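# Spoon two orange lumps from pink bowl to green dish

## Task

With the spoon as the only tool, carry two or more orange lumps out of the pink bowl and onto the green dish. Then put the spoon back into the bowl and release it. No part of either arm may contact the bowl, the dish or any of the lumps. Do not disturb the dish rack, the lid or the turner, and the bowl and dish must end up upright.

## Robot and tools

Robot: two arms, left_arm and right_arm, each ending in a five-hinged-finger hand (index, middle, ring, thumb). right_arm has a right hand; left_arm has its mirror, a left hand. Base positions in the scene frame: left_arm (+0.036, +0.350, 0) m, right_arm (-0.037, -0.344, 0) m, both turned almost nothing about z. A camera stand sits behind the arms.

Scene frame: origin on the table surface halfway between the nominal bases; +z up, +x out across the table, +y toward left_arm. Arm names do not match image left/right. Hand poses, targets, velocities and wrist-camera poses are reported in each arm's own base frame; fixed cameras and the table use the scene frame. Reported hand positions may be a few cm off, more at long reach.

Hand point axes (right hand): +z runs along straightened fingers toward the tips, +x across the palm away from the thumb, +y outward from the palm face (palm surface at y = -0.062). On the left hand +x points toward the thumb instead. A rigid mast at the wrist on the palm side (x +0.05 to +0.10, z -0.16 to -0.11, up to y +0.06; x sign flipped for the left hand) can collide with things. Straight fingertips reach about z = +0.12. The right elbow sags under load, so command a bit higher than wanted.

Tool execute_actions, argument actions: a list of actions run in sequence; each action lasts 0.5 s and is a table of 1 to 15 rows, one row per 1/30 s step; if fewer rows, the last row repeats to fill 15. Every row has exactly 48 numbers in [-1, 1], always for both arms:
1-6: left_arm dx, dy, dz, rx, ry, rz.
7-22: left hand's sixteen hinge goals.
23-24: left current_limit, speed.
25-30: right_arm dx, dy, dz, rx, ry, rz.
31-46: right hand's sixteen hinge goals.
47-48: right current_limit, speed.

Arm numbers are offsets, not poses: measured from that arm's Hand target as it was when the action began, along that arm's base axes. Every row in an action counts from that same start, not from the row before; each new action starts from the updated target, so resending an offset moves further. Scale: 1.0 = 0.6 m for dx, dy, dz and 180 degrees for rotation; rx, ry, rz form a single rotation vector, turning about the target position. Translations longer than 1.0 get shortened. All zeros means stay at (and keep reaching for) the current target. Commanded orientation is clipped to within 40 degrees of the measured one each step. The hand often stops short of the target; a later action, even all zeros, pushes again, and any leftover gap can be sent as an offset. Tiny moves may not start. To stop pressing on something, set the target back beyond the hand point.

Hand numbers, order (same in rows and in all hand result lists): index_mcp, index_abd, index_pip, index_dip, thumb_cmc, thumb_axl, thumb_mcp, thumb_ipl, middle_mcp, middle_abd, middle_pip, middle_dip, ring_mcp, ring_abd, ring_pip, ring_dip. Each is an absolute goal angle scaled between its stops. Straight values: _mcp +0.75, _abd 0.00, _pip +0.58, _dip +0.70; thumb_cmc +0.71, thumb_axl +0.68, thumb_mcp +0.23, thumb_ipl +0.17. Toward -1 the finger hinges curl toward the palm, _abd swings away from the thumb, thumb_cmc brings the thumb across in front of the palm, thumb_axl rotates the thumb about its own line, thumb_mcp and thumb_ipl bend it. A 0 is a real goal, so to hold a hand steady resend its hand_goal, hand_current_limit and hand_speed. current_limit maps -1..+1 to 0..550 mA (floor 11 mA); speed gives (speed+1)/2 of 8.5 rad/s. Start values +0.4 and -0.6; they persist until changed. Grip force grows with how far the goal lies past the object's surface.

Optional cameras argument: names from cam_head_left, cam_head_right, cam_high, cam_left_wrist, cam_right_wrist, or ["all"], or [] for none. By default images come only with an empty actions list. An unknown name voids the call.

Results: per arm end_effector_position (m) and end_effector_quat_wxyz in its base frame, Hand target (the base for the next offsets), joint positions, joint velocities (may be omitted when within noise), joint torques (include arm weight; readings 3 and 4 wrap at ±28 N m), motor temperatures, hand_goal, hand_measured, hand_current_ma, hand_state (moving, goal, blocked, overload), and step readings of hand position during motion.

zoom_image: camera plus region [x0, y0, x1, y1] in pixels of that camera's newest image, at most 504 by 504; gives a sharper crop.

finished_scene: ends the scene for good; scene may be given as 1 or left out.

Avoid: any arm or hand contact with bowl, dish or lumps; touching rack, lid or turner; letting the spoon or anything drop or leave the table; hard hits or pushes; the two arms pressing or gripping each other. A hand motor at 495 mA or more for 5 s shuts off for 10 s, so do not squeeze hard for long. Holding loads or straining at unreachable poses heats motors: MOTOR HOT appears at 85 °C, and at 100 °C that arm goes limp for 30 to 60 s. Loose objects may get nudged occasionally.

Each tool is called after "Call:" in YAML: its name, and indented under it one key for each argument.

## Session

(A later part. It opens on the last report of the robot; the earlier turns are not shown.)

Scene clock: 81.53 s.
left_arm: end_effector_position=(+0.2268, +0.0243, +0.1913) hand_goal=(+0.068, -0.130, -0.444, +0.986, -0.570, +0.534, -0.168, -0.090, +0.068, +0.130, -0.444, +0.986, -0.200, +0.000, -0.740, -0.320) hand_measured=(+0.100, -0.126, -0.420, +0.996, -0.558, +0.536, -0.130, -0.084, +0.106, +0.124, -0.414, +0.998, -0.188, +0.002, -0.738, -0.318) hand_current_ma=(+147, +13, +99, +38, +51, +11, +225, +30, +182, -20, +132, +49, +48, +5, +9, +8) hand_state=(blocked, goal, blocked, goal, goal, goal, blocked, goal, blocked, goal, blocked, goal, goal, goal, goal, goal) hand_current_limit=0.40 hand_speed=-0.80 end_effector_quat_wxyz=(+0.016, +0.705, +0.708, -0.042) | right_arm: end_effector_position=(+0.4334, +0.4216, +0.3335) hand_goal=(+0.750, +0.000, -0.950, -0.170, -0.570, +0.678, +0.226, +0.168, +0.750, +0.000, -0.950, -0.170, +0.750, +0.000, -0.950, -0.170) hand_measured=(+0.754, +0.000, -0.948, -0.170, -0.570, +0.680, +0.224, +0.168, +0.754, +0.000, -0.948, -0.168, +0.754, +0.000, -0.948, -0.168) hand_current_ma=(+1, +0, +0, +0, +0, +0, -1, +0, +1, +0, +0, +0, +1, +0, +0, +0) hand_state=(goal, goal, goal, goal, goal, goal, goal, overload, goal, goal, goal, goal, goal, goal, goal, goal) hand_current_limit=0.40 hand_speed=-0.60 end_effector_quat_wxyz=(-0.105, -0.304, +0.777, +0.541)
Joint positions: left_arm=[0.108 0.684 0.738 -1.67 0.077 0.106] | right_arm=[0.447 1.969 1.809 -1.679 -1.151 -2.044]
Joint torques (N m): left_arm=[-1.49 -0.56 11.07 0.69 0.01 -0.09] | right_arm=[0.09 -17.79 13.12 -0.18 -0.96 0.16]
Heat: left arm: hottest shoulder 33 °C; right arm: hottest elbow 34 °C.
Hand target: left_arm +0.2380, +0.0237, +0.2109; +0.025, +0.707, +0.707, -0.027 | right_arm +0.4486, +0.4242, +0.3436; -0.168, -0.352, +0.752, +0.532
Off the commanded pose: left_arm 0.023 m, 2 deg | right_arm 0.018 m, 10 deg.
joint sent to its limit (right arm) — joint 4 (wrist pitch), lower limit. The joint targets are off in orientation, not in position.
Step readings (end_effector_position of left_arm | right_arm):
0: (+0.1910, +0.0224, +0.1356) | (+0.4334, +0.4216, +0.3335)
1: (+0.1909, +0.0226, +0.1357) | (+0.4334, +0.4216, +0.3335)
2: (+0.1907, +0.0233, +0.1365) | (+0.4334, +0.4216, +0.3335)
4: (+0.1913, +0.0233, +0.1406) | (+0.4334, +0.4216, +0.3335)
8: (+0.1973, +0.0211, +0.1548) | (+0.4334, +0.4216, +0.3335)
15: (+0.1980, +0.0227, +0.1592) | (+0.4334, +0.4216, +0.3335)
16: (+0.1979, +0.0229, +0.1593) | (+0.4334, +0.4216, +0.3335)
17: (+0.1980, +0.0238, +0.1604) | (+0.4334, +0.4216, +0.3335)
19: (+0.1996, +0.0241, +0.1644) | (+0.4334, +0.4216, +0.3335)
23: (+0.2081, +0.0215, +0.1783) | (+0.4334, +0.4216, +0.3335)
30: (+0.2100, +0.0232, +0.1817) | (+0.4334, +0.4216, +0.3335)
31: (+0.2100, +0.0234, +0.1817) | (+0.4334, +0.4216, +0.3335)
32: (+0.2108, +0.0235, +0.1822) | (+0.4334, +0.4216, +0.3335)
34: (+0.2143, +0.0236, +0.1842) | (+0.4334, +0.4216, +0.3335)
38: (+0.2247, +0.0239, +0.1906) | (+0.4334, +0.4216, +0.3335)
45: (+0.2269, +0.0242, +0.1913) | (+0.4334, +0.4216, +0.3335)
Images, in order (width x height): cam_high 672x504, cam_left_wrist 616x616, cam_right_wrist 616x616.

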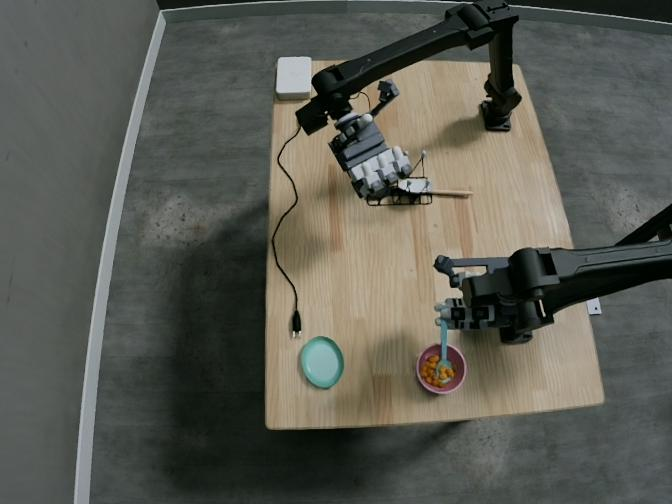

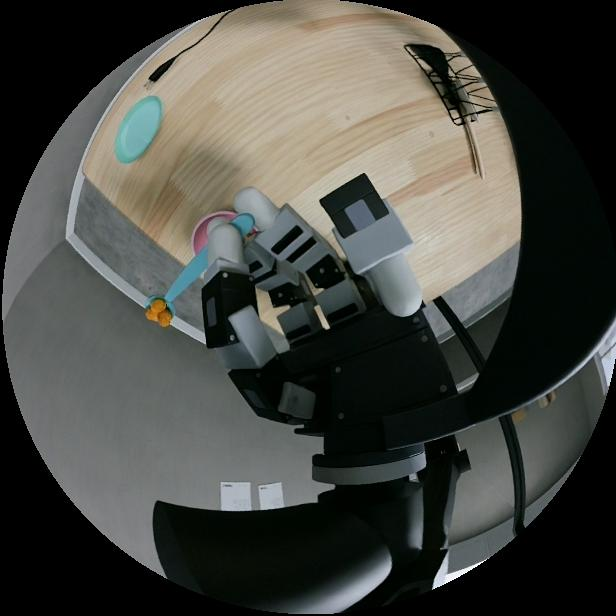

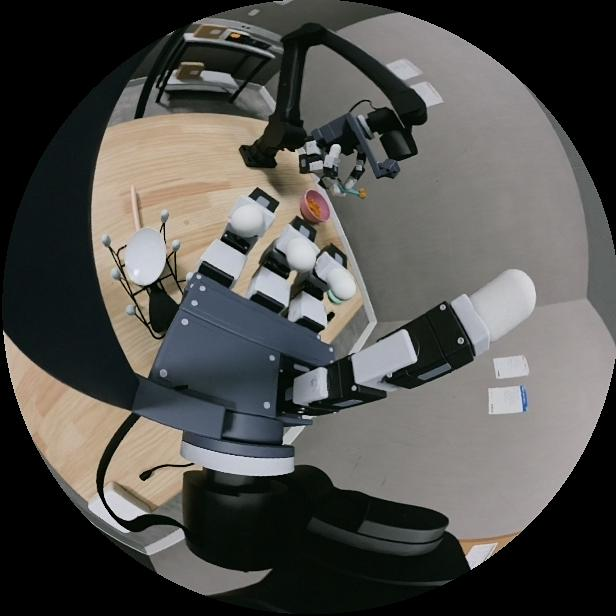

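Call:
execute_actions:
  actions:
    - [[0.04,0,0,0,0,0,0.0685,-0.13,-0.445,0.986,-0.571,0.533,-0.169,-0.09,0.0685,0.13,-0.445,0.986,-0.2,0,-0.74,-0.32,0.4,-0.8,0,0,0,0,0,0,0.75,0,-0.95,-0.17,-0.571,0.678,0.226,0.168,0.75,0,-0.95,-0.17,0.75,0,-0.95,-0.17,0.4,-0.6]]
    - [[0.04,0,0,0,0,0,0.0685,-0.13,-0.445,0.986,-0.571,0.533,-0.169,-0.09,0.0685,0.13,-0.445,0.986,-0.2,0,-0.74,-0.32,0.4,-0.8,0,0,0,0,0,0,0.75,0,-0.95,-0.17,-0.571,0.678,0.226,0.168,0.75,0,-0.95,-0.17,0.75,0,-0.95,-0.17,0.4,-0.6]]
    - [[0.04,0,0,0,0,0,0.0685,-0.13,-0.445,0.986,-0.571,0.533,-0.169,-0.09,0.0685,0.13,-0.445,0.986,-0.2,0,-0.74,-0.32,0.4,-0.8,0,0,0,0,0,0,0.75,0,-0.95,-0.17,-0.571,0.678,0.226,0.168,0.75,0,-0.95,-0.17,0.75,0,-0.95,-0.17,0.4,-0.6]]
    - [[0.04,0,0,0,0,0,0.0685,-0.13,-0.445,0.986,-0.571,0.533,-0.169,-0.09,0.0685,0.13,-0.445,0.986,-0.2,0,-0.74,-0.32,0.4,-0.8,0,0,0,0,0,0,0.75,0,-0.95,-0.17,-0.571,0.678,0.226,0.168,0.75,0,-0.95,-0.17,0.75,0,-0.95,-0.17,0.4,-0.6]]
    - [[0.04,0,0,0,0,0,0.0685,-0.13,-0.445,0.986,-0.571,0.533,-0.169,-0.09,0.0685,0.13,-0.445,0.986,-0.2,0,-0.74,-0.32,0.4,-0.8,0,0,0,0,0,0,0.75,0,-0.95,-0.17,-0.571,0.678,0.226,0.168,0.75,0,-0.95,-0.17,0.75,0,-0.95,-0.17,0.4,-0.6]]
    - [[0.04,0,0,0,0,0,0.0685,-0.13,-0.445,0.986,-0.571,0.533,-0.169,-0.09,0.0685,0.13,-0.445,0.986,-0.2,0,-0.74,-0.32,0.4,-0.8,0,0,0,0,0,0,0.75,0,-0.95,-0.17,-0.571,0.678,0.226,0.168,0.75,0,-0.95,-0.17,0.75,0,-0.95,-0.17,0.4,-0.6]]
  cameras: ["cam_high","cam_left_wrist","cam_right_wrist"]

Call:
zoom_image:
  camera: "cam_high"
  region: [300, 250, 500, 400]

Scene clock: 85.37 s.
left_arm: end_effector_position=(+0.3636, +0.0263, +0.1933) hand_goal=(+0.068, -0.130, -0.444, +0.986, -0.570, +0.534, -0.168, -0.090, +0.068, +0.130, -0.444, +0.986, -0.200, +0.000, -0.740, -0.320) hand_measured=(+0.100, -0.126, -0.420, +0.996, -0.558, +0.536, -0.130, -0.084, +0.106, +0.124, -0.414, +0.998, -0.188, +0.002, -0.738, -0.318) hand_current_ma=(+147, +13, +99, +38, +51, +11, +225, +31, +182, -20, +132, +49, +48, +5, +9, +8) hand_state=(blocked, goal, blocked, goal, goal, goal, blocked, goal, blocked, goal, blocked, goal, goal, goal, goal, goal) hand_current_limit=0.40 hand_speed=-0.80 end_effector_quat_wxyz=(+0.012, +0.705, +0.708, -0.044) | right_arm: end_effector_position=(+0.4334, +0.4216, +0.3335) hand_goal=(+0.750, +0.000, -0.950, -0.170, -0.570, +0.678, +0.226, +0.168, +0.750, +0.000, -0.950, -0.170, +0.750, +0.000, -0.950, -0.170) hand_measured=(+0.754, +0.000, -0.948, -0.170, -0.570, +0.680, +0.224, +0.168, +0.754, +0.000, -0.948, -0.168, +0.754, +0.000, -0.948, -0.168) hand_current_ma=(+1, +0, +0, +0, +0, +0, -1, +0, +1, +0, +0, +0, +1, +0, +0, +0) hand_state=(goal, goal, goal, goal, goal, goal, goal, overload, goal, goal, goal, goal, goal, goal, goal, goal) hand_current_limit=0.40 hand_speed=-0.60 end_effector_quat_wxyz=(-0.105, -0.304, +0.777, +0.541)
Joint positions: left_arm=[0.062 1.106 0.965 -1.48 0.077 0.06] | right_arm=[0.447 1.969 1.809 -1.679 -1.151 -2.044]
Joint torques (N m): left_arm=[-1.49 -5.07 11.08 0.96 -0.01 -0.1] | right_arm=[-0.09 -17.61 13.09 -0.18 -0.96 0.18]
Heat: left arm: hottest elbow 34 °C; right arm: hottest elbow 34 °C.
Hand target: left_arm +0.3820, +0.0236, +0.2109; +0.025, +0.707, +0.707, -0.027 | right_arm +0.4486, +0.4242, +0.3436; -0.168, -0.352, +0.752, +0.532
Off the commanded pose: left_arm 0.026 m, 3 deg | right_arm 0.018 m, 10 deg.
joint sent to its limit (right arm) — joint 4 (wrist pitch), lower limit. The joint targets are off in orientation, not in position.
Step readings (end_effector_position of left_arm | right_arm):
0: (+0.2268, +0.0244, +0.1913) | (+0.4334, +0.4216, +0.3335)
1: (+0.2269, +0.0244, +0.1914) | (+0.4334, +0.4216, +0.3335)
2: (+0.2275, +0.0244, +0.1912) | (+0.4334, +0.4216, +0.3335)
4: (+0.2314, +0.0240, +0.1918) | (+0.4334, +0.4216, +0.3335)
8: (+0.2430, +0.0237, +0.1921) | (+0.4334, +0.4216, +0.3335)
15: (+0.2460, +0.0242, +0.1906) | (+0.4334, +0.4216, +0.3335)
16: (+0.2462, +0.0241, +0.1905) | (+0.4334, +0.4216, +0.3335)
17: (+0.2472, +0.0242, +0.1908) | (+0.4334, +0.4216, +0.3335)
19: (+0.2528, +0.0242, +0.1916) | (+0.4334, +0.4216, +0.3335)
23: (+0.2660, +0.0242, +0.1928) | (+0.4334, +0.4216, +0.3335)
30: (+0.2692, +0.0246, +0.1912) | (+0.4334, +0.4216, +0.3335)
31: (+0.2695, +0.0247, +0.1914) | (+0.4334, +0.4216, +0.3335)
32: (+0.2704, +0.0247, +0.1915) | (+0.4334, +0.4216, +0.3335)
34: (+0.2759, +0.0246, +0.1924) | (+0.4334, +0.4216, +0.3335)
38: (+0.2893, +0.0247, +0.1930) | (+0.4334, +0.4216, +0.3335)
45: (+0.2926, +0.0250, +0.1916) | (+0.4334, +0.4216, +0.3335)
46: (+0.2928, +0.0250, +0.1917) | (+0.4334, +0.4216, +0.3335)
47: (+0.2937, +0.0251, +0.1919) | (+0.4334, +0.4216, +0.3335)
49: (+0.2992, +0.0251, +0.1930) | (+0.4334, +0.4216, +0.3335)
53: (+0.3130, +0.0251, +0.1938) | (+0.4334, +0.4216, +0.3335)
60: (+0.3161, +0.0254, +0.1921) | (+0.4334, +0.4216, +0.3335)
61: (+0.3164, +0.0254, +0.1924) | (+0.4334, +0.4216, +0.3335)
62: (+0.3173, +0.0255, +0.1926) | (+0.4334, +0.4216, +0.3335)
64: (+0.3226, +0.0255, +0.1936) | (+0.4334, +0.4216, +0.3335)
68: (+0.3366, +0.0256, +0.1945) | (+0.4334, +0.4216, +0.3335)
75: (+0.3398, +0.0258, +0.1927) | (+0.4334, +0.4216, +0.3335)
76: (+0.3401, +0.0259, +0.1930) | (+0.4334, +0.4216, +0.3335)
77: (+0.3408, +0.0260, +0.1931) | (+0.4334, +0.4216, +0.3335)
79: (+0.3461, +0.0260, +0.1943) | (+0.4334, +0.4216, +0.3335)
83: (+0.3602, +0.0261, +0.1952) | (+0.4334, +0.4216, +0.3335)
90: (+0.3635, +0.0262, +0.1931) | (+0.4334, +0.4216, +0.3335)
Images, in order (width x height): cam_high 672x504, cam_left_wrist 616x616, cam_right_wrist 616x616.

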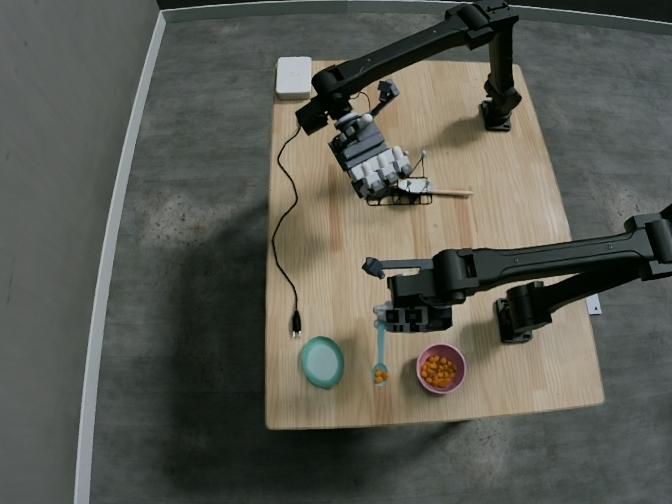

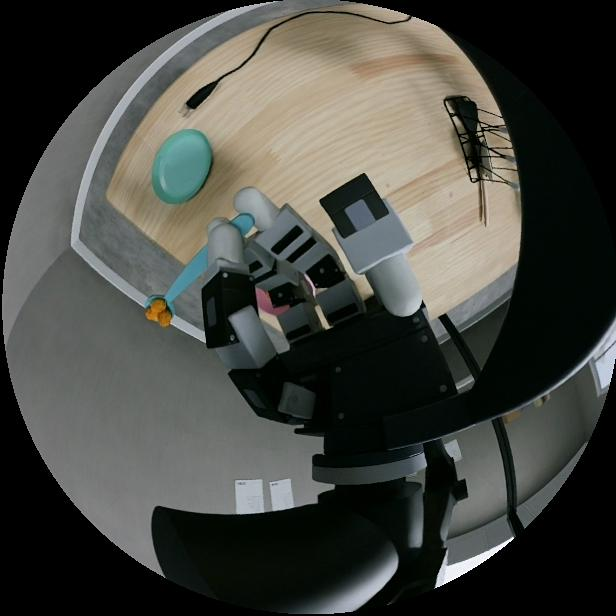

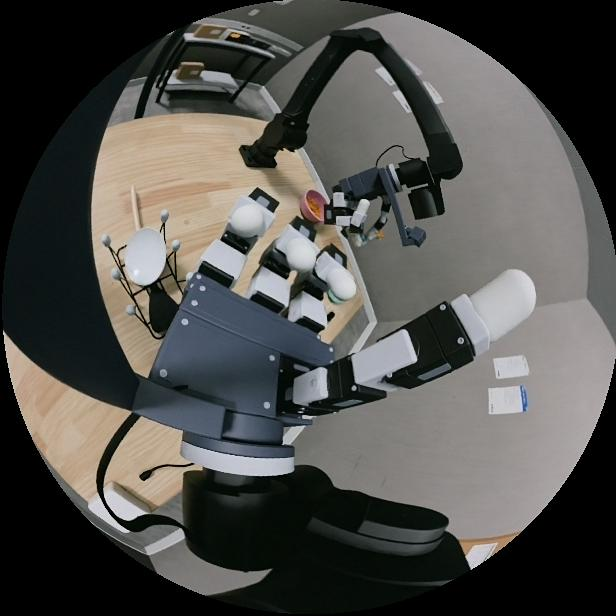

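Scaled by 2.520 from the camera's 672x504 image, which has a finer 960x720 frame.

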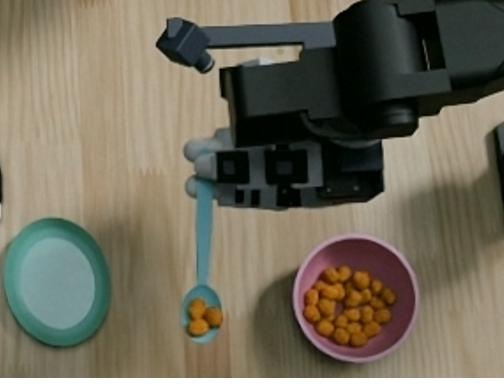

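Call:
execute_actions:
  actions:
    - [[0.04,0.005,0,0,0,0,0.0685,-0.13,-0.445,0.986,-0.571,0.533,-0.169,-0.09,0.0685,0.13,-0.445,0.986,-0.2,0,-0.74,-0.32,0.4,-0.8,0,0,0,0,0,0,0.75,0,-0.95,-0.17,-0.571,0.678,0.226,0.168,0.75,0,-0.95,-0.17,0.75,0,-0.95,-0.17,0.4,-0.6]]
    - [[0.04,0.005,0,0,0,0,0.0685,-0.13,-0.445,0.986,-0.571,0.533,-0.169,-0.09,0.0685,0.13,-0.445,0.986,-0.2,0,-0.74,-0.32,0.4,-0.8,0,0,0,0,0,0,0.75,0,-0.95,-0.17,-0.571,0.678,0.226,0.168,0.75,0,-0.95,-0.17,0.75,0,-0.95,-0.17,0.4,-0.6]]
    - [[0.04,0.005,0,0,0,0,0.0685,-0.13,-0.445,0.986,-0.571,0.533,-0.169,-0.09,0.0685,0.13,-0.445,0.986,-0.2,0,-0.74,-0.32,0.4,-0.8,0,0,0,0,0,0,0.75,0,-0.95,-0.17,-0.571,0.678,0.226,0.168,0.75,0,-0.95,-0.17,0.75,0,-0.95,-0.17,0.4,-0.6]]
    - [[0.04,0.005,-0.01,0,0,0,0.0685,-0.13,-0.445,0.986,-0.571,0.533,-0.169,-0.09,0.0685,0.13,-0.445,0.986,-0.2,0,-0.74,-0.32,0.4,-0.8,0,0,0,0,0,0,0.75,0,-0.95,-0.17,-0.571,0.678,0.226,0.168,0.75,0,-0.95,-0.17,0.75,0,-0.95,-0.17,0.4,-0.6]]
    - [[0.04,0.005,-0.02,0,0,0,0.0685,-0.13,-0.445,0.986,-0.571,0.533,-0.169,-0.09,0.0685,0.13,-0.445,0.986,-0.2,0,-0.74,-0.32,0.4,-0.8,0,0,0,0,0,0,0.75,0,-0.95,-0.17,-0.571,0.678,0.226,0.168,0.75,0,-0.95,-0.17,0.75,0,-0.95,-0.17,0.4,-0.6]]
  cameras: ["cam_high","cam_left_wrist","cam_head_left"]

Call:
zoom_image:
  camera: "cam_high"
  region: [270, 280, 420, 400]

Call:
zoom_image:
  camera: "cam_left_wrist"
  region: [90, 120, 290, 350]

Scene clock: 88.97 s.
left_arm: end_effector_position=(+0.4829, +0.0339, +0.1772) hand_goal=(+0.068, -0.130, -0.444, +0.986, -0.570, +0.534, -0.168, -0.090, +0.068, +0.130, -0.444, +0.986, -0.200, +0.000, -0.740, -0.320) hand_measured=(+0.100, -0.126, -0.420, +0.996, -0.558, +0.536, -0.130, -0.084, +0.106, +0.124, -0.414, +0.998, -0.188, +0.002, -0.738, -0.318) hand_current_ma=(+147, +13, +99, +38, +51, +11, +225, +31, +182, -20, +132, +49, +48, +5, +9, +8) hand_state=(blocked, goal, blocked, goal, goal, goal, blocked, goal, blocked, goal, blocked, goal, goal, goal, goal, goal) hand_current_limit=0.40 hand_speed=-0.80 end_effector_quat_wxyz=(+0.011, +0.705, +0.708, -0.045) | right_arm: end_effector_position=(+0.4334, +0.4216, +0.3335) hand_goal=(+0.750, +0.000, -0.950, -0.170, -0.570, +0.678, +0.226, +0.168, +0.750, +0.000, -0.950, -0.170, +0.750, +0.000, -0.950, -0.170) hand_measured=(+0.754, +0.000, -0.948, -0.170, -0.570, +0.680, +0.224, +0.168, +0.754, +0.000, -0.948, -0.168, +0.754, +0.000, -0.948, -0.168) hand_current_ma=(+1, +0, +0, +0, +0, +0, -1, +0, +1, +0, +0, +0, +1, +0, +0, +0) hand_state=(goal, goal, goal, goal, goal, goal, goal, overload, goal, goal, goal, goal, goal, goal, goal, goal) hand_current_limit=0.40 hand_speed=-0.60 end_effector_quat_wxyz=(-0.105, -0.304, +0.777, +0.541)
Joint positions: left_arm=[0.062 1.437 1.212 -1.397 0.076 0.06] | right_arm=[0.447 1.969 1.809 -1.679 -1.151 -2.044]
Joint torques (N m): left_arm=[0.67 -9.76 10.74 0.99 -0.04 0.13] | right_arm=[-0.09 -17.9 13.18 -0.21 -0.96 0.17]
Heat: left arm: hottest elbow 34 °C; right arm: hottest elbow 35 °C.
Hand target: left_arm +0.5020, +0.0387, +0.1930; +0.025, +0.707, +0.707, -0.026 | right_arm +0.4486, +0.4242, +0.3436; -0.168, -0.352, +0.752, +0.532
Off the commanded pose: left_arm 0.025 m, 3 deg | right_arm 0.018 m, 10 deg.
joint sent to its limit (right arm) — joint 4 (wrist pitch), lower limit. The joint targets are off in orientation, not in position.
Step readings (end_effector_position of left_arm | right_arm):
0: (+0.3636, +0.0263, +0.1933) | (+0.4334, +0.4216, +0.3335)
1: (+0.3638, +0.0263, +0.1935) | (+0.4334, +0.4216, +0.3335)
2: (+0.3648, +0.0264, +0.1938) | (+0.4334, +0.4216, +0.3335)
4: (+0.3697, +0.0267, +0.1949) | (+0.4334, +0.4216, +0.3335)
8: (+0.3843, +0.0276, +0.1960) | (+0.4334, +0.4216, +0.3335)
15: (+0.3874, +0.0278, +0.1937) | (+0.4334, +0.4216, +0.3335)
16: (+0.3876, +0.0278, +0.1940) | (+0.4334, +0.4216, +0.3335)
17: (+0.3887, +0.0278, +0.1944) | (+0.4334, +0.4216, +0.3335)
19: (+0.3938, +0.0282, +0.1958) | (+0.4334, +0.4216, +0.3335)
23: (+0.4083, +0.0291, +0.1969) | (+0.4334, +0.4216, +0.3335)
30: (+0.4113, +0.0293, +0.1942) | (+0.4334, +0.4216, +0.3335)
31: (+0.4116, +0.0293, +0.1946) | (+0.4334, +0.4216, +0.3335)
32: (+0.4127, +0.0294, +0.1950) | (+0.4334, +0.4216, +0.3335)
34: (+0.4179, +0.0297, +0.1964) | (+0.4334, +0.4216, +0.3335)
38: (+0.4323, +0.0306, +0.1977) | (+0.4334, +0.4216, +0.3335)
45: (+0.4352, +0.0309, +0.1947) | (+0.4334, +0.4216, +0.3335)
46: (+0.4355, +0.0309, +0.1949) | (+0.4334, +0.4216, +0.3335)
47: (+0.4365, +0.0310, +0.1952) | (+0.4334, +0.4216, +0.3335)
49: (+0.4416, +0.0313, +0.1957) | (+0.4334, +0.4216, +0.3335)
53: (+0.4560, +0.0322, +0.1936) | (+0.4334, +0.4216, +0.3335)
60: (+0.4587, +0.0323, +0.1883) | (+0.4334, +0.4216, +0.3335)
61: (+0.4589, +0.0323, +0.1886) | (+0.4334, +0.4216, +0.3335)
62: (+0.4601, +0.0324, +0.1887) | (+0.4334, +0.4216, +0.3335)
64: (+0.4656, +0.0328, +0.1889) | (+0.4334, +0.4216, +0.3335)
68: (+0.4798, +0.0336, +0.1840) | (+0.4334, +0.4216, +0.3335)
75: (+0.4823, +0.0339, +0.1764) | (+0.4334, +0.4216, +0.3335)
Images, in order (width x height): cam_head_left 672x504, cam_high 672x504, cam_left_wrist 616x616.

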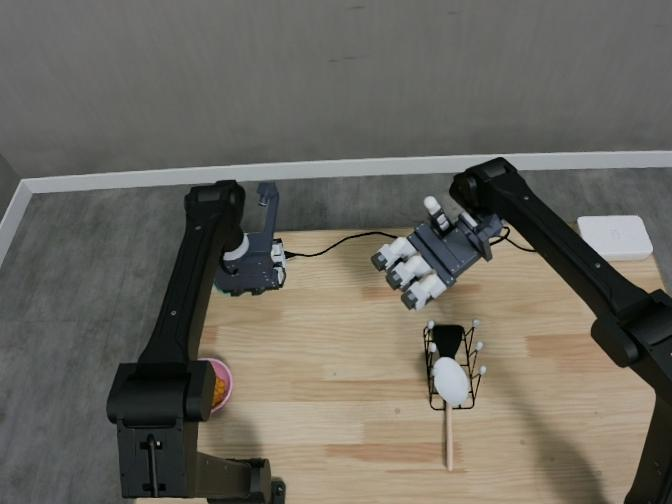

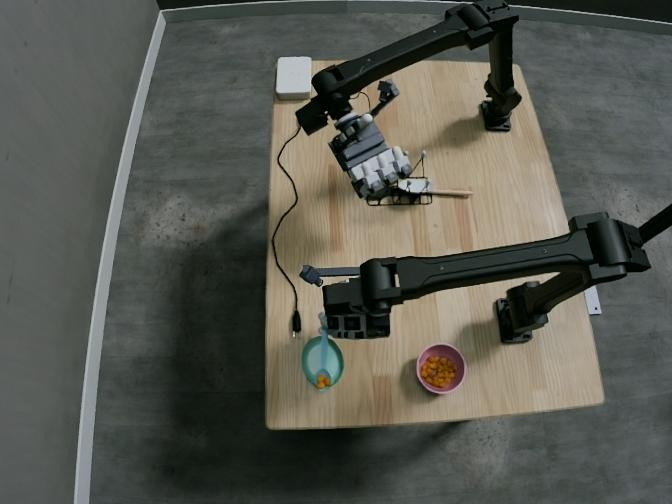

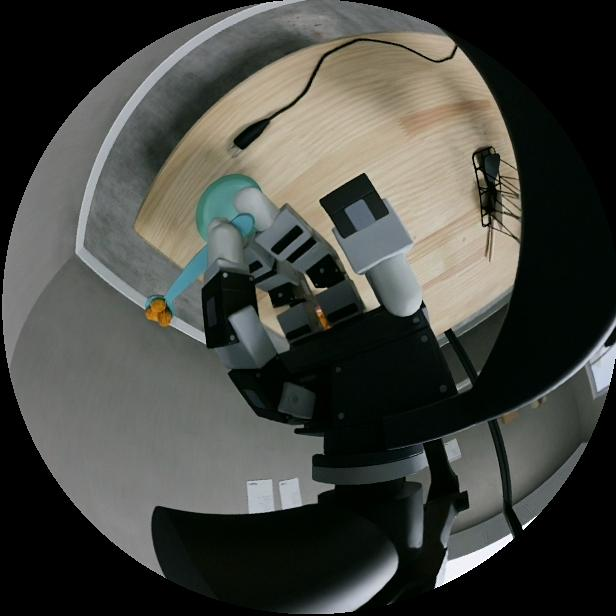

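Scaled by 3.360 from the camera's 672x504 image, which has a finer 960x720 frame.

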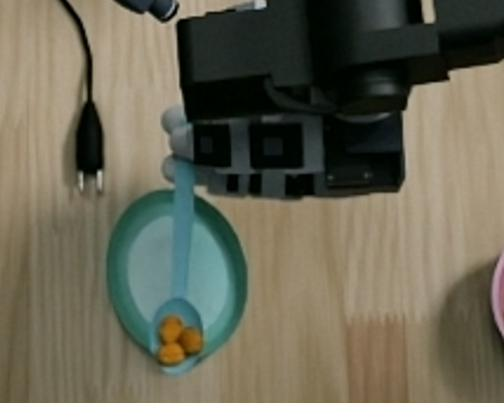

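Scaled by 2.191 from the camera's 616x616 image, which has a finer 880x880 frame.

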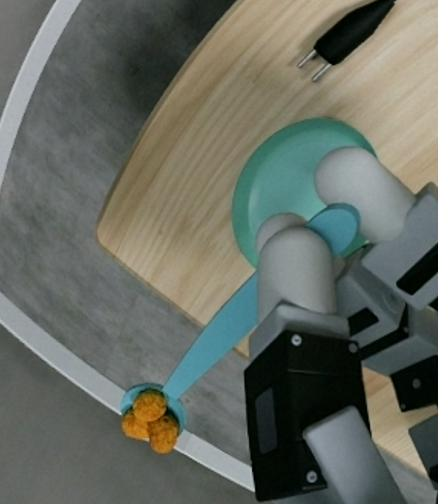

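Call:
execute_actions:
  actions:
    - [[0.01,0,-0.035,-0.028,0,0,0.0685,-0.13,-0.445,0.986,-0.571,0.533,-0.169,-0.09,0.0685,0.13,-0.445,0.986,-0.2,0,-0.74,-0.32,0.4,-0.8,0,0,0,0,0,0,0.75,0,-0.95,-0.17,-0.571,0.678,0.226,0.168,0.75,0,-0.95,-0.17,0.75,0,-0.95,-0.17,0.4,-0.6]]
    - [[0,0,-0.035,-0.028,0,0,0.0685,-0.13,-0.445,0.986,-0.571,0.533,-0.169,-0.09,0.0685,0.13,-0.445,0.986,-0.2,0,-0.74,-0.32,0.4,-0.8,0,0,0,0,0,0,0.75,0,-0.95,-0.17,-0.571,0.678,0.226,0.168,0.75,0,-0.95,-0.17,0.75,0,-0.95,-0.17,0.4,-0.6]]
    - [[0,0,-0.03,-0.028,0,0,0.0685,-0.13,-0.445,0.986,-0.571,0.533,-0.169,-0.09,0.0685,0.13,-0.445,0.986,-0.2,0,-0.74,-0.32,0.4,-0.8,0,0,0,0,0,0,0.75,0,-0.95,-0.17,-0.571,0.678,0.226,0.168,0.75,0,-0.95,-0.17,0.75,0,-0.95,-0.17,0.4,-0.6]]
  cameras: ["cam_high","cam_left_wrist","cam_head_left"]

Call:
zoom_image:
  camera: "cam_high"
  region: [270, 280, 420, 400]

Call:
zoom_image:
  camera: "cam_left_wrist"
  region: [90, 120, 290, 350]

Scene clock: 91.63 s.
left_arm: end_effector_position=(+0.5027, +0.0336, +0.1356) hand_goal=(+0.068, -0.130, -0.444, +0.986, -0.570, +0.534, -0.168, -0.090, +0.068, +0.130, -0.444, +0.986, -0.200, +0.000, -0.740, -0.320) hand_measured=(+0.100, -0.126, -0.420, +0.996, -0.558, +0.536, -0.130, -0.084, +0.106, +0.124, -0.414, +0.998, -0.188, +0.002, -0.738, -0.318) hand_current_ma=(+147, +13, +99, +38, +51, +11, +225, +31, +182, -20, +132, +49, +48, +5, +9, +8) hand_state=(blocked, goal, blocked, goal, goal, goal, blocked, goal, blocked, goal, blocked, goal, goal, goal, goal, goal) hand_current_limit=0.40 hand_speed=-0.80 end_effector_quat_wxyz=(+0.113, +0.697, +0.698, -0.121) | right_arm: end_effector_position=(+0.4334, +0.4216, +0.3335) hand_goal=(+0.750, +0.000, -0.950, -0.170, -0.570, +0.678, +0.226, +0.168, +0.750, +0.000, -0.950, -0.170, +0.750, +0.000, -0.950, -0.170) hand_measured=(+0.754, +0.000, -0.948, -0.170, -0.570, +0.680, +0.224, +0.168, +0.754, +0.000, -0.948, -0.168, +0.754, +0.000, -0.948, -0.168) hand_current_ma=(+1, +0, +0, +0, +0, +0, -1, +0, +1, +0, +0, +0, +1, +0, +0, +0) hand_state=(goal, goal, goal, goal, goal, goal, goal, overload, goal, goal, goal, goal, goal, goal, goal, goal) hand_current_limit=0.40 hand_speed=-0.60 end_effector_quat_wxyz=(-0.105, -0.304, +0.777, +0.541)
Joint positions: left_arm=[0.164 1.522 1.174 -1.29 0.327 0.173] | right_arm=[0.447 1.969 1.809 -1.679 -1.151 -2.044]
Joint torques (N m): left_arm=[1.08 -10.46 7.36 1.05 0.51 0.24] | right_arm=[-0.15 -17.44 13.09 -0.17 -0.96 0.18]
Heat: left arm: hottest elbow 34 °C; right arm: hottest elbow 35 °C.
Hand target: left_arm +0.5080, +0.0386, +0.1330; +0.118, +0.697, +0.697, -0.119 | right_arm +0.4486, +0.4242, +0.3436; -0.168, -0.352, +0.752, +0.532
Off the commanded pose: left_arm 0.008 m, 1 deg | right_arm 0.018 m, 10 deg.
joint sent to its limit (right arm) — joint 4 (wrist pitch), lower limit. The joint targets are off in orientation, not in position.
Step readings (end_effector_position of left_arm | right_arm):
0: (+0.4829, +0.0339, +0.1772) | (+0.4334, +0.4216, +0.3335)
1: (+0.4830, +0.0338, +0.1772) | (+0.4334, +0.4216, +0.3335)
2: (+0.4838, +0.0325, +0.1772) | (+0.4334, +0.4216, +0.3335)
4: (+0.4873, +0.0300, +0.1766) | (+0.4334, +0.4216, +0.3335)
8: (+0.4931, +0.0307, +0.1716) | (+0.4334, +0.4216, +0.3335)
15: (+0.4949, +0.0338, +0.1659) | (+0.4334, +0.4216, +0.3335)
16: (+0.4951, +0.0332, +0.1660) | (+0.4334, +0.4216, +0.3335)
17: (+0.4961, +0.0316, +0.1663) | (+0.4334, +0.4216, +0.3335)
19: (+0.4998, +0.0287, +0.1670) | (+0.4334, +0.4216, +0.3335)
23: (+0.5038, +0.0313, +0.1631) | (+0.4334, +0.4216, +0.3335)
30: (+0.5023, +0.0344, +0.1546) | (+0.4334, +0.4216, +0.3335)
31: (+0.5025, +0.0339, +0.1546) | (+0.4334, +0.4216, +0.3335)
32: (+0.5029, +0.0321, +0.1544) | (+0.4334, +0.4216, +0.3335)
34: (+0.5043, +0.0292, +0.1535) | (+0.4334, +0.4216, +0.3335)
38: (+0.5035, +0.0310, +0.1446) | (+0.4334, +0.4216, +0.3335)
45: (+0.5023, +0.0341, +0.1353) | (+0.4334, +0.4216, +0.3335)
Images, in order (width x height): cam_head_left 672x504, cam_high 672x504, cam_left_wrist 616x616.

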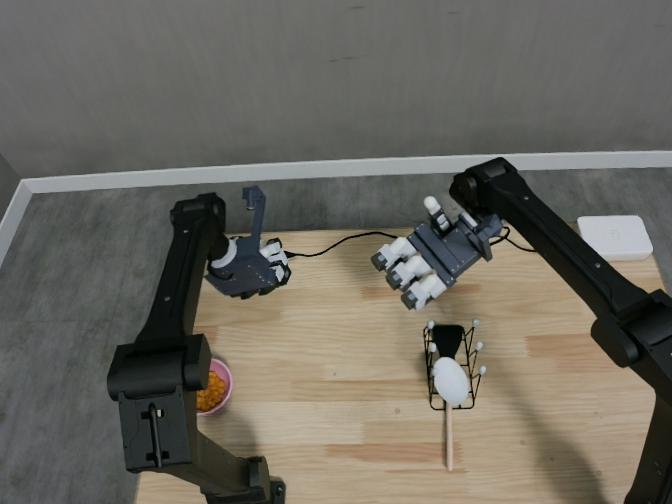

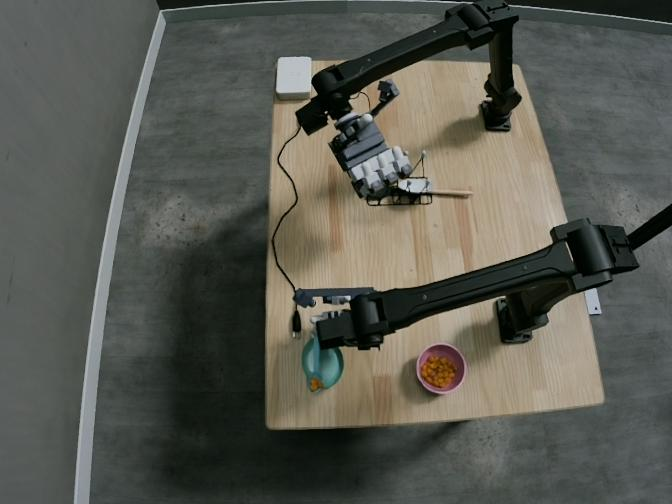

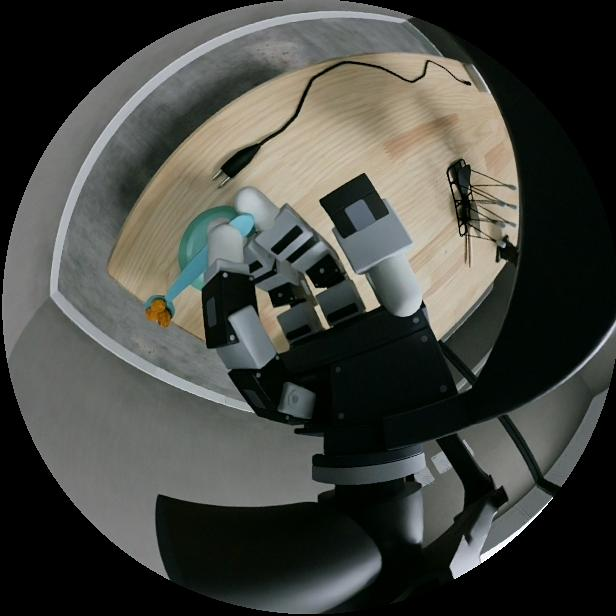

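Scaled by 3.360 from the camera's 672x504 image, which has a finer 960x720 frame.

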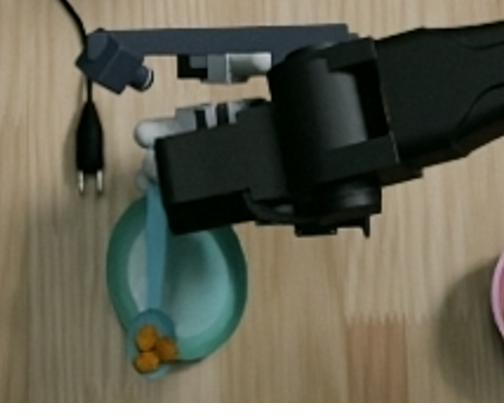

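Scaled by 2.191 from the camera's 616x616 image, which has a finer 880x880 frame.

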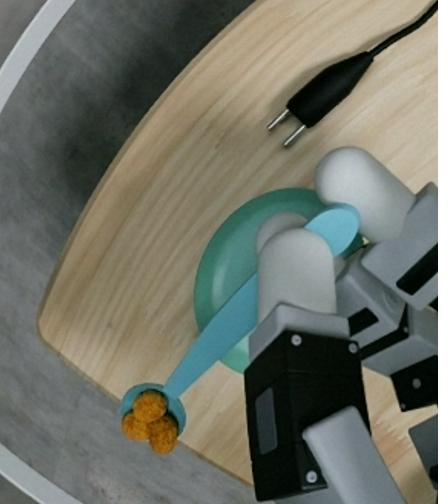

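Call:
execute_actions:
  actions:
    - [[-0.008,0,0,-0.03,0,0,0.0685,-0.13,-0.445,0.986,-0.571,0.533,-0.169,-0.09,0.0685,0.13,-0.445,0.986,-0.2,0,-0.74,-0.32,0.4,-0.8,0,0,0,0,0,0,0.75,0,-0.95,-0.17,-0.571,0.678,0.226,0.168,0.75,0,-0.95,-0.17,0.75,0,-0.95,-0.17,0.4,-0.6]]
    - [[-0.01,0,0,-0.03,0,0,0.0685,-0.13,-0.445,0.986,-0.571,0.533,-0.169,-0.09,0.0685,0.13,-0.445,0.986,-0.2,0,-0.74,-0.32,0.4,-0.8,0,0,0,0,0,0,0.75,0,-0.95,-0.17,-0.571,0.678,0.226,0.168,0.75,0,-0.95,-0.17,0.75,0,-0.95,-0.17,0.4,-0.6]]
  cameras: ["cam_high","cam_left_wrist","cam_head_left"]

Call:
zoom_image:
  camera: "cam_high"
  region: [270, 280, 420, 400]

Call:
zoom_image:
  camera: "cam_left_wrist"
  region: [90, 120, 290, 350]

Scene clock: 93.37 s.
left_arm: end_effector_position=(+0.4979, +0.0349, +0.1394) hand_goal=(+0.068, -0.130, -0.444, +0.986, -0.570, +0.534, -0.168, -0.090, +0.068, +0.130, -0.444, +0.986, -0.200, +0.000, -0.740, -0.320) hand_measured=(+0.100, -0.126, -0.420, +0.996, -0.558, +0.536, -0.130, -0.084, +0.106, +0.124, -0.414, +0.998, -0.188, +0.002, -0.738, -0.318) hand_current_ma=(+147, +13, +99, +38, +51, +12, +225, +31, +182, -20, +132, +49, +48, +5, +9, +8) hand_state=(blocked, goal, blocked, goal, goal, goal, blocked, goal, blocked, goal, blocked, goal, goal, goal, goal, goal) hand_current_limit=0.40 hand_speed=-0.80 end_effector_quat_wxyz=(+0.185, +0.685, +0.682, -0.176) | right_arm: end_effector_position=(+0.4334, +0.4216, +0.3335) hand_goal=(+0.750, +0.000, -0.950, -0.170, -0.570, +0.678, +0.226, +0.168, +0.750, +0.000, -0.950, -0.170, +0.750, +0.000, -0.950, -0.170) hand_measured=(+0.754, +0.000, -0.948, -0.170, -0.570, +0.680, +0.224, +0.168, +0.754, +0.000, -0.948, -0.168, +0.754, +0.000, -0.948, -0.168) hand_current_ma=(+1, +0, +0, +0, +0, +0, -1, +0, +1, +0, +0, +0, +1, +0, +0, +0) hand_state=(goal, goal, goal, goal, goal, goal, goal, overload, goal, goal, goal, goal, goal, goal, goal, goal) hand_current_limit=0.40 hand_speed=-0.60 end_effector_quat_wxyz=(-0.105, -0.304, +0.777, +0.541)
Joint positions: left_arm=[0.242 1.533 1.165 -1.324 0.503 0.277] | right_arm=[0.447 1.969 1.809 -1.679 -1.151 -2.044]
Joint torques (N m): left_arm=[1.2 -9.93 7.09 0.13 0.71 0.3] | right_arm=[-0.09 -17.67 13.15 -0.2 -0.96 0.17]
Heat: left arm: hottest elbow 34 °C; right arm: hottest elbow 35 °C.
Hand target: left_arm +0.4972, +0.0388, +0.1329; +0.183, +0.683, +0.683, -0.184 | right_arm +0.4486, +0.4242, +0.3436; -0.168, -0.352, +0.752, +0.532
Off the commanded pose: left_arm 0.007 m, 1 deg | right_arm 0.018 m, 10 deg.
joint sent to its limit (right arm) — joint 4 (wrist pitch), lower limit. The joint targets are off in orientation, not in position.
Step readings (end_effector_position of left_arm | right_arm):
0: (+0.5027, +0.0336, +0.1356) | (+0.4334, +0.4216, +0.3335)
1: (+0.5027, +0.0334, +0.1357) | (+0.4334, +0.4216, +0.3335)
2: (+0.5032, +0.0316, +0.1365) | (+0.4334, +0.4216, +0.3335)
4: (+0.5043, +0.0291, +0.1388) | (+0.4334, +0.4216, +0.3335)
8: (+0.5051, +0.0320, +0.1411) | (+0.4334, +0.4216, +0.3335)
15: (+0.5044, +0.0356, +0.1409) | (+0.4334, +0.4216, +0.3335)
16: (+0.5045, +0.0351, +0.1409) | (+0.4334, +0.4216, +0.3335)
17: (+0.5044, +0.0331, +0.1415) | (+0.4334, +0.4216, +0.3335)
19: (+0.5033, +0.0300, +0.1428) | (+0.4334, +0.4216, +0.3335)
23: (+0.4995, +0.0321, +0.1416) | (+0.4334, +0.4216, +0.3335)
30: (+0.4980, +0.0356, +0.1393) | (+0.4334, +0.4216, +0.3335)
Images, in order (width x height): cam_head_left 672x504, cam_high 672x504, cam_left_wrist 616x616.

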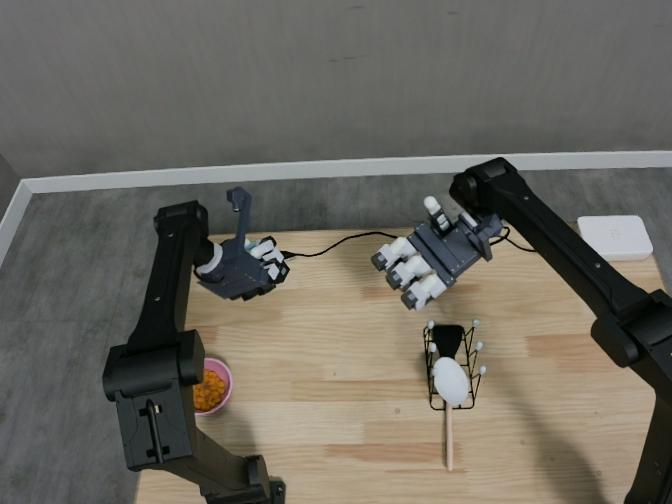

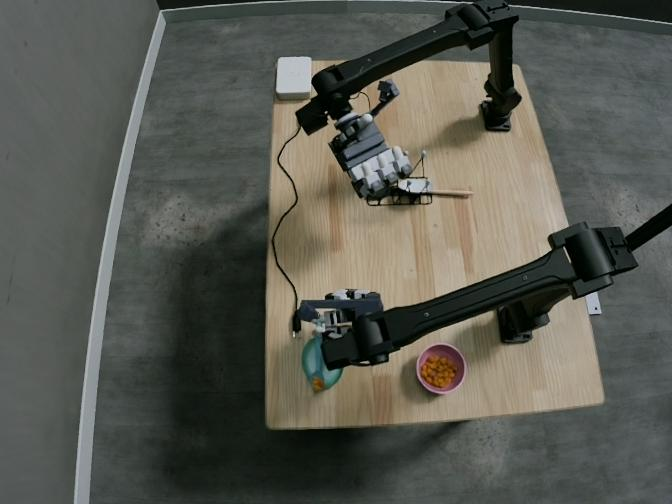

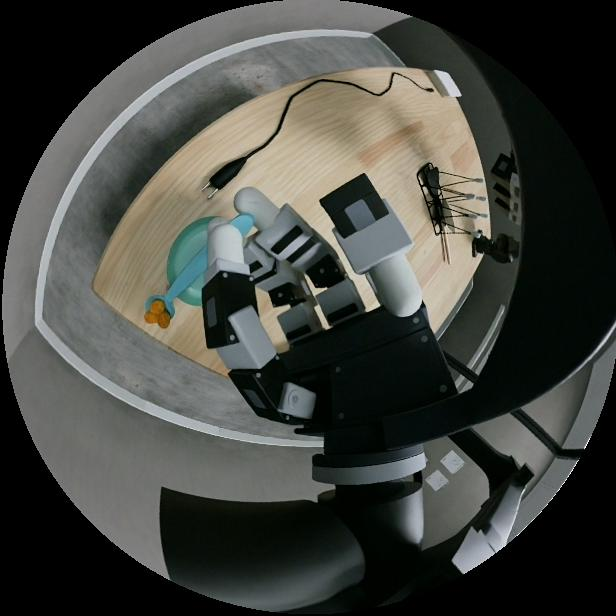

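Scaled by 3.360 from the camera's 672x504 image, which has a finer 960x720 frame.

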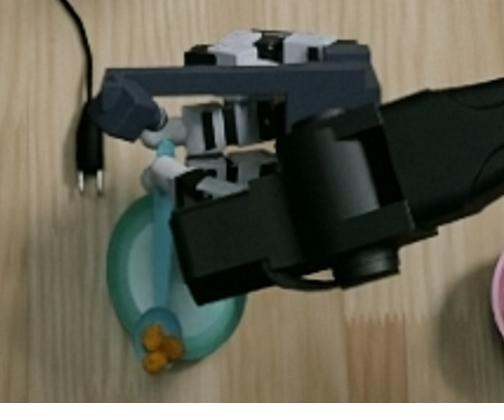

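Scaled by 2.191 from the camera's 616x616 image, which has a finer 880x880 frame.

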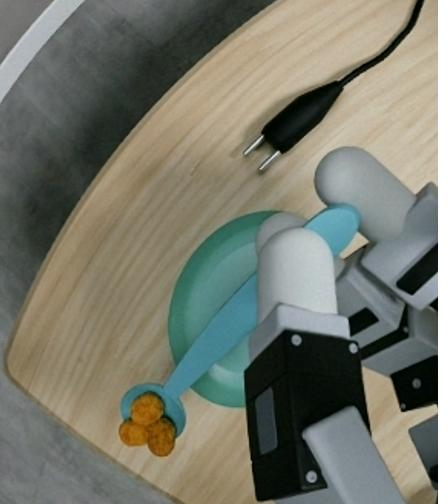

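Call:
execute_actions:
  actions:
    - [[-0.009,-0.03,0.005,0,0,0,0.0685,-0.13,-0.445,0.986,-0.571,0.533,-0.169,-0.09,0.0685,0.13,-0.445,0.986,-0.2,0,-0.74,-0.32,0.4,-0.8,0,0,0,0,0,0,0.75,0,-0.95,-0.17,-0.571,0.678,0.226,0.168,0.75,0,-0.95,-0.17,0.75,0,-0.95,-0.17,0.4,-0.6]]
    - [[-0.009,-0.03,0.005,0,0,0,0.0685,-0.13,-0.445,0.986,-0.571,0.533,-0.169,-0.09,0.0685,0.13,-0.445,0.986,-0.2,0,-0.74,-0.32,0.4,-0.8,0,0,0,0,0,0,0.75,0,-0.95,-0.17,-0.571,0.678,0.226,0.168,0.75,0,-0.95,-0.17,0.75,0,-0.95,-0.17,0.4,-0.6]]
    - [[0,0,0.015,-0.03,0,0,0.0685,-0.13,-0.445,0.986,-0.571,0.533,-0.169,-0.09,0.0685,0.13,-0.445,0.986,-0.2,0,-0.74,-0.32,0.4,-0.8,0,0,0,0,0,0,0.75,0,-0.95,-0.17,-0.571,0.678,0.226,0.168,0.75,0,-0.95,-0.17,0.75,0,-0.95,-0.17,0.4,-0.6]]
  cameras: ["cam_high","cam_left_wrist"]

Call:
zoom_image:
  camera: "cam_high"
  region: [270, 280, 420, 400]

Call:
zoom_image:
  camera: "cam_left_wrist"
  region: [90, 120, 290, 350]

Scene clock: 95.63 s.
left_arm: end_effector_position=(+0.4800, -0.0041, +0.1349) hand_goal=(+0.068, -0.130, -0.444, +0.986, -0.570, +0.534, -0.168, -0.090, +0.068, +0.130, -0.444, +0.986, -0.200, +0.000, -0.740, -0.320) hand_measured=(+0.100, -0.126, -0.420, +0.996, -0.558, +0.536, -0.130, -0.084, +0.106, +0.124, -0.414, +0.998, -0.188, +0.002, -0.738, -0.318) hand_current_ma=(+147, +13, +99, +38, +52, +12, +225, +31, +182, -20, +132, +49, +48, +5, +9, +8) hand_state=(blocked, goal, blocked, goal, goal, goal, blocked, goal, blocked, goal, blocked, goal, goal, goal, goal, goal) hand_current_limit=0.40 hand_speed=-0.80 end_effector_quat_wxyz=(+0.205, +0.672, +0.675, -0.226) | right_arm: end_effector_position=(+0.4334, +0.4216, +0.3335) hand_goal=(+0.750, +0.000, -0.950, -0.170, -0.570, +0.678, +0.226, +0.168, +0.750, +0.000, -0.950, -0.170, +0.750, +0.000, -0.950, -0.170) hand_measured=(+0.754, +0.000, -0.948, -0.170, -0.570, +0.680, +0.224, +0.168, +0.754, +0.000, -0.948, -0.168, +0.754, +0.000, -0.948, -0.168) hand_current_ma=(+1, +0, +0, +0, +0, +0, -1, +0, +1, +0, +0, +0, +1, +0, +0, +0) hand_state=(goal, goal, goal, goal, goal, goal, goal, overload, goal, goal, goal, goal, goal, goal, goal, goal) hand_current_limit=0.40 hand_speed=-0.60 end_effector_quat_wxyz=(-0.105, -0.304, +0.777, +0.541)
Joint positions: left_arm=[0.195 1.513 1.116 -1.343 0.599 0.242] | right_arm=[0.447 1.969 1.809 -1.679 -1.151 -2.044]
Joint torques (N m): left_arm=[1.49 -11.58 8.38 0.16 0.78 0.32] | right_arm=[-0.38 -17.79 13.18 -0.18 -0.95 0.18]
Heat: left arm: hottest elbow 34 °C; right arm: hottest elbow 35 °C.
Hand target: left_arm +0.4864, +0.0026, +0.1479; +0.215, +0.674, +0.673, -0.216 | right_arm +0.4486, +0.4242, +0.3436; -0.168, -0.352, +0.752, +0.532
Off the commanded pose: left_arm 0.016 m, 2 deg | right_arm 0.018 m, 10 deg.
joint sent to its limit (right arm) — joint 4 (wrist pitch), lower limit. The joint targets are off in orientation, not in position.
Step readings (end_effector_position of left_arm | right_arm):
0: (+0.4979, +0.0349, +0.1394) | (+0.4334, +0.4216, +0.3335)
1: (+0.4979, +0.0349, +0.1394) | (+0.4334, +0.4216, +0.3335)
2: (+0.4974, +0.0346, +0.1389) | (+0.4334, +0.4216, +0.3335)
4: (+0.4957, +0.0336, +0.1370) | (+0.4334, +0.4216, +0.3335)
8: (+0.4901, +0.0305, +0.1305) | (+0.4334, +0.4216, +0.3335)
15: (+0.4889, +0.0264, +0.1288) | (+0.4334, +0.4216, +0.3335)
16: (+0.4889, +0.0260, +0.1288) | (+0.4334, +0.4216, +0.3335)
17: (+0.4886, +0.0247, +0.1284) | (+0.4334, +0.4216, +0.3335)
19: (+0.4872, +0.0221, +0.1272) | (+0.4334, +0.4216, +0.3335)
23: (+0.4827, +0.0113, +0.1256) | (+0.4334, +0.4216, +0.3335)
30: (+0.4827, +0.0060, +0.1280) | (+0.4334, +0.4216, +0.3335)
31: (+0.4828, +0.0058, +0.1280) | (+0.4334, +0.4216, +0.3335)
32: (+0.4834, +0.0036, +0.1293) | (+0.4334, +0.4216, +0.3335)
34: (+0.4838, -0.0009, +0.1319) | (+0.4334, +0.4216, +0.3335)
38: (+0.4816, -0.0047, +0.1341) | (+0.4334, +0.4216, +0.3335)
45: (+0.4802, -0.0037, +0.1348) | (+0.4334, +0.4216, +0.3335)
Images, in order (width x height): cam_high 672x504, cam_left_wrist 616x616.

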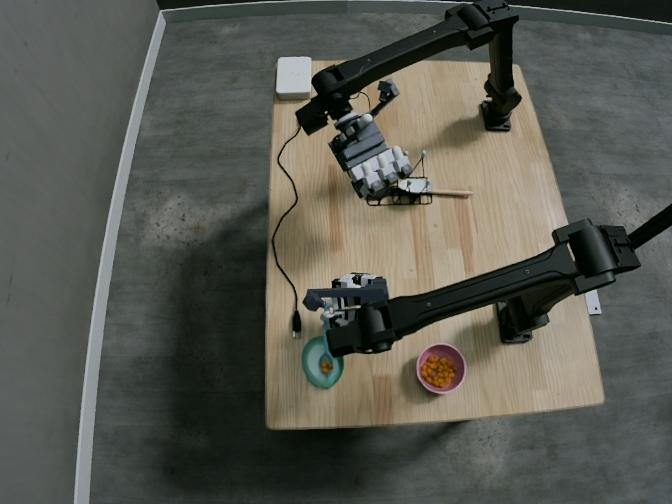

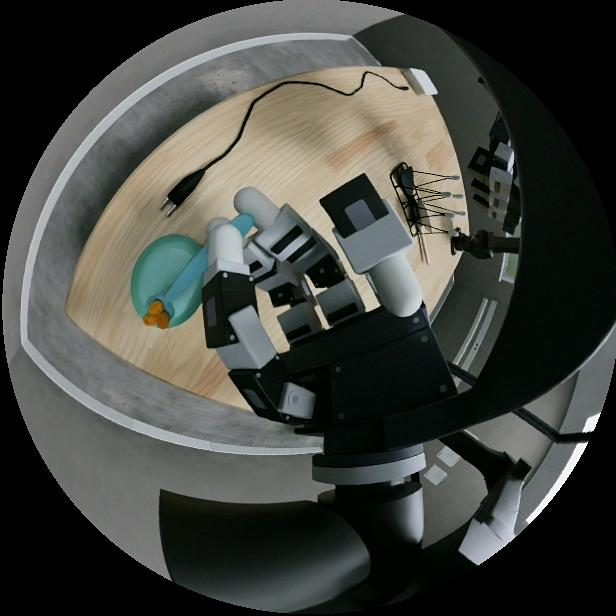

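Scaled by 3.360 from the camera's 672x504 image, which has a finer 960x720 frame.

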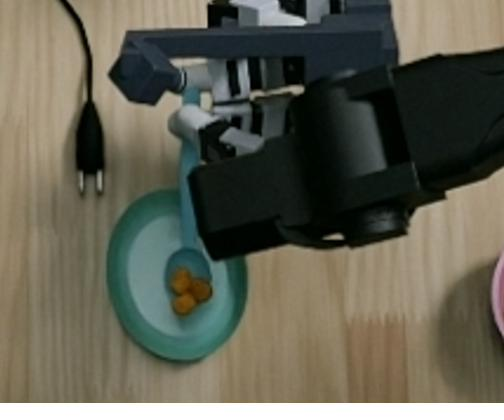

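Scaled by 2.191 from the camera's 616x616 image, which has a finer 880x880 frame.

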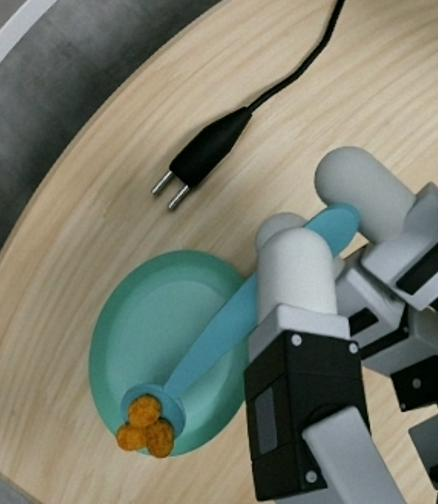

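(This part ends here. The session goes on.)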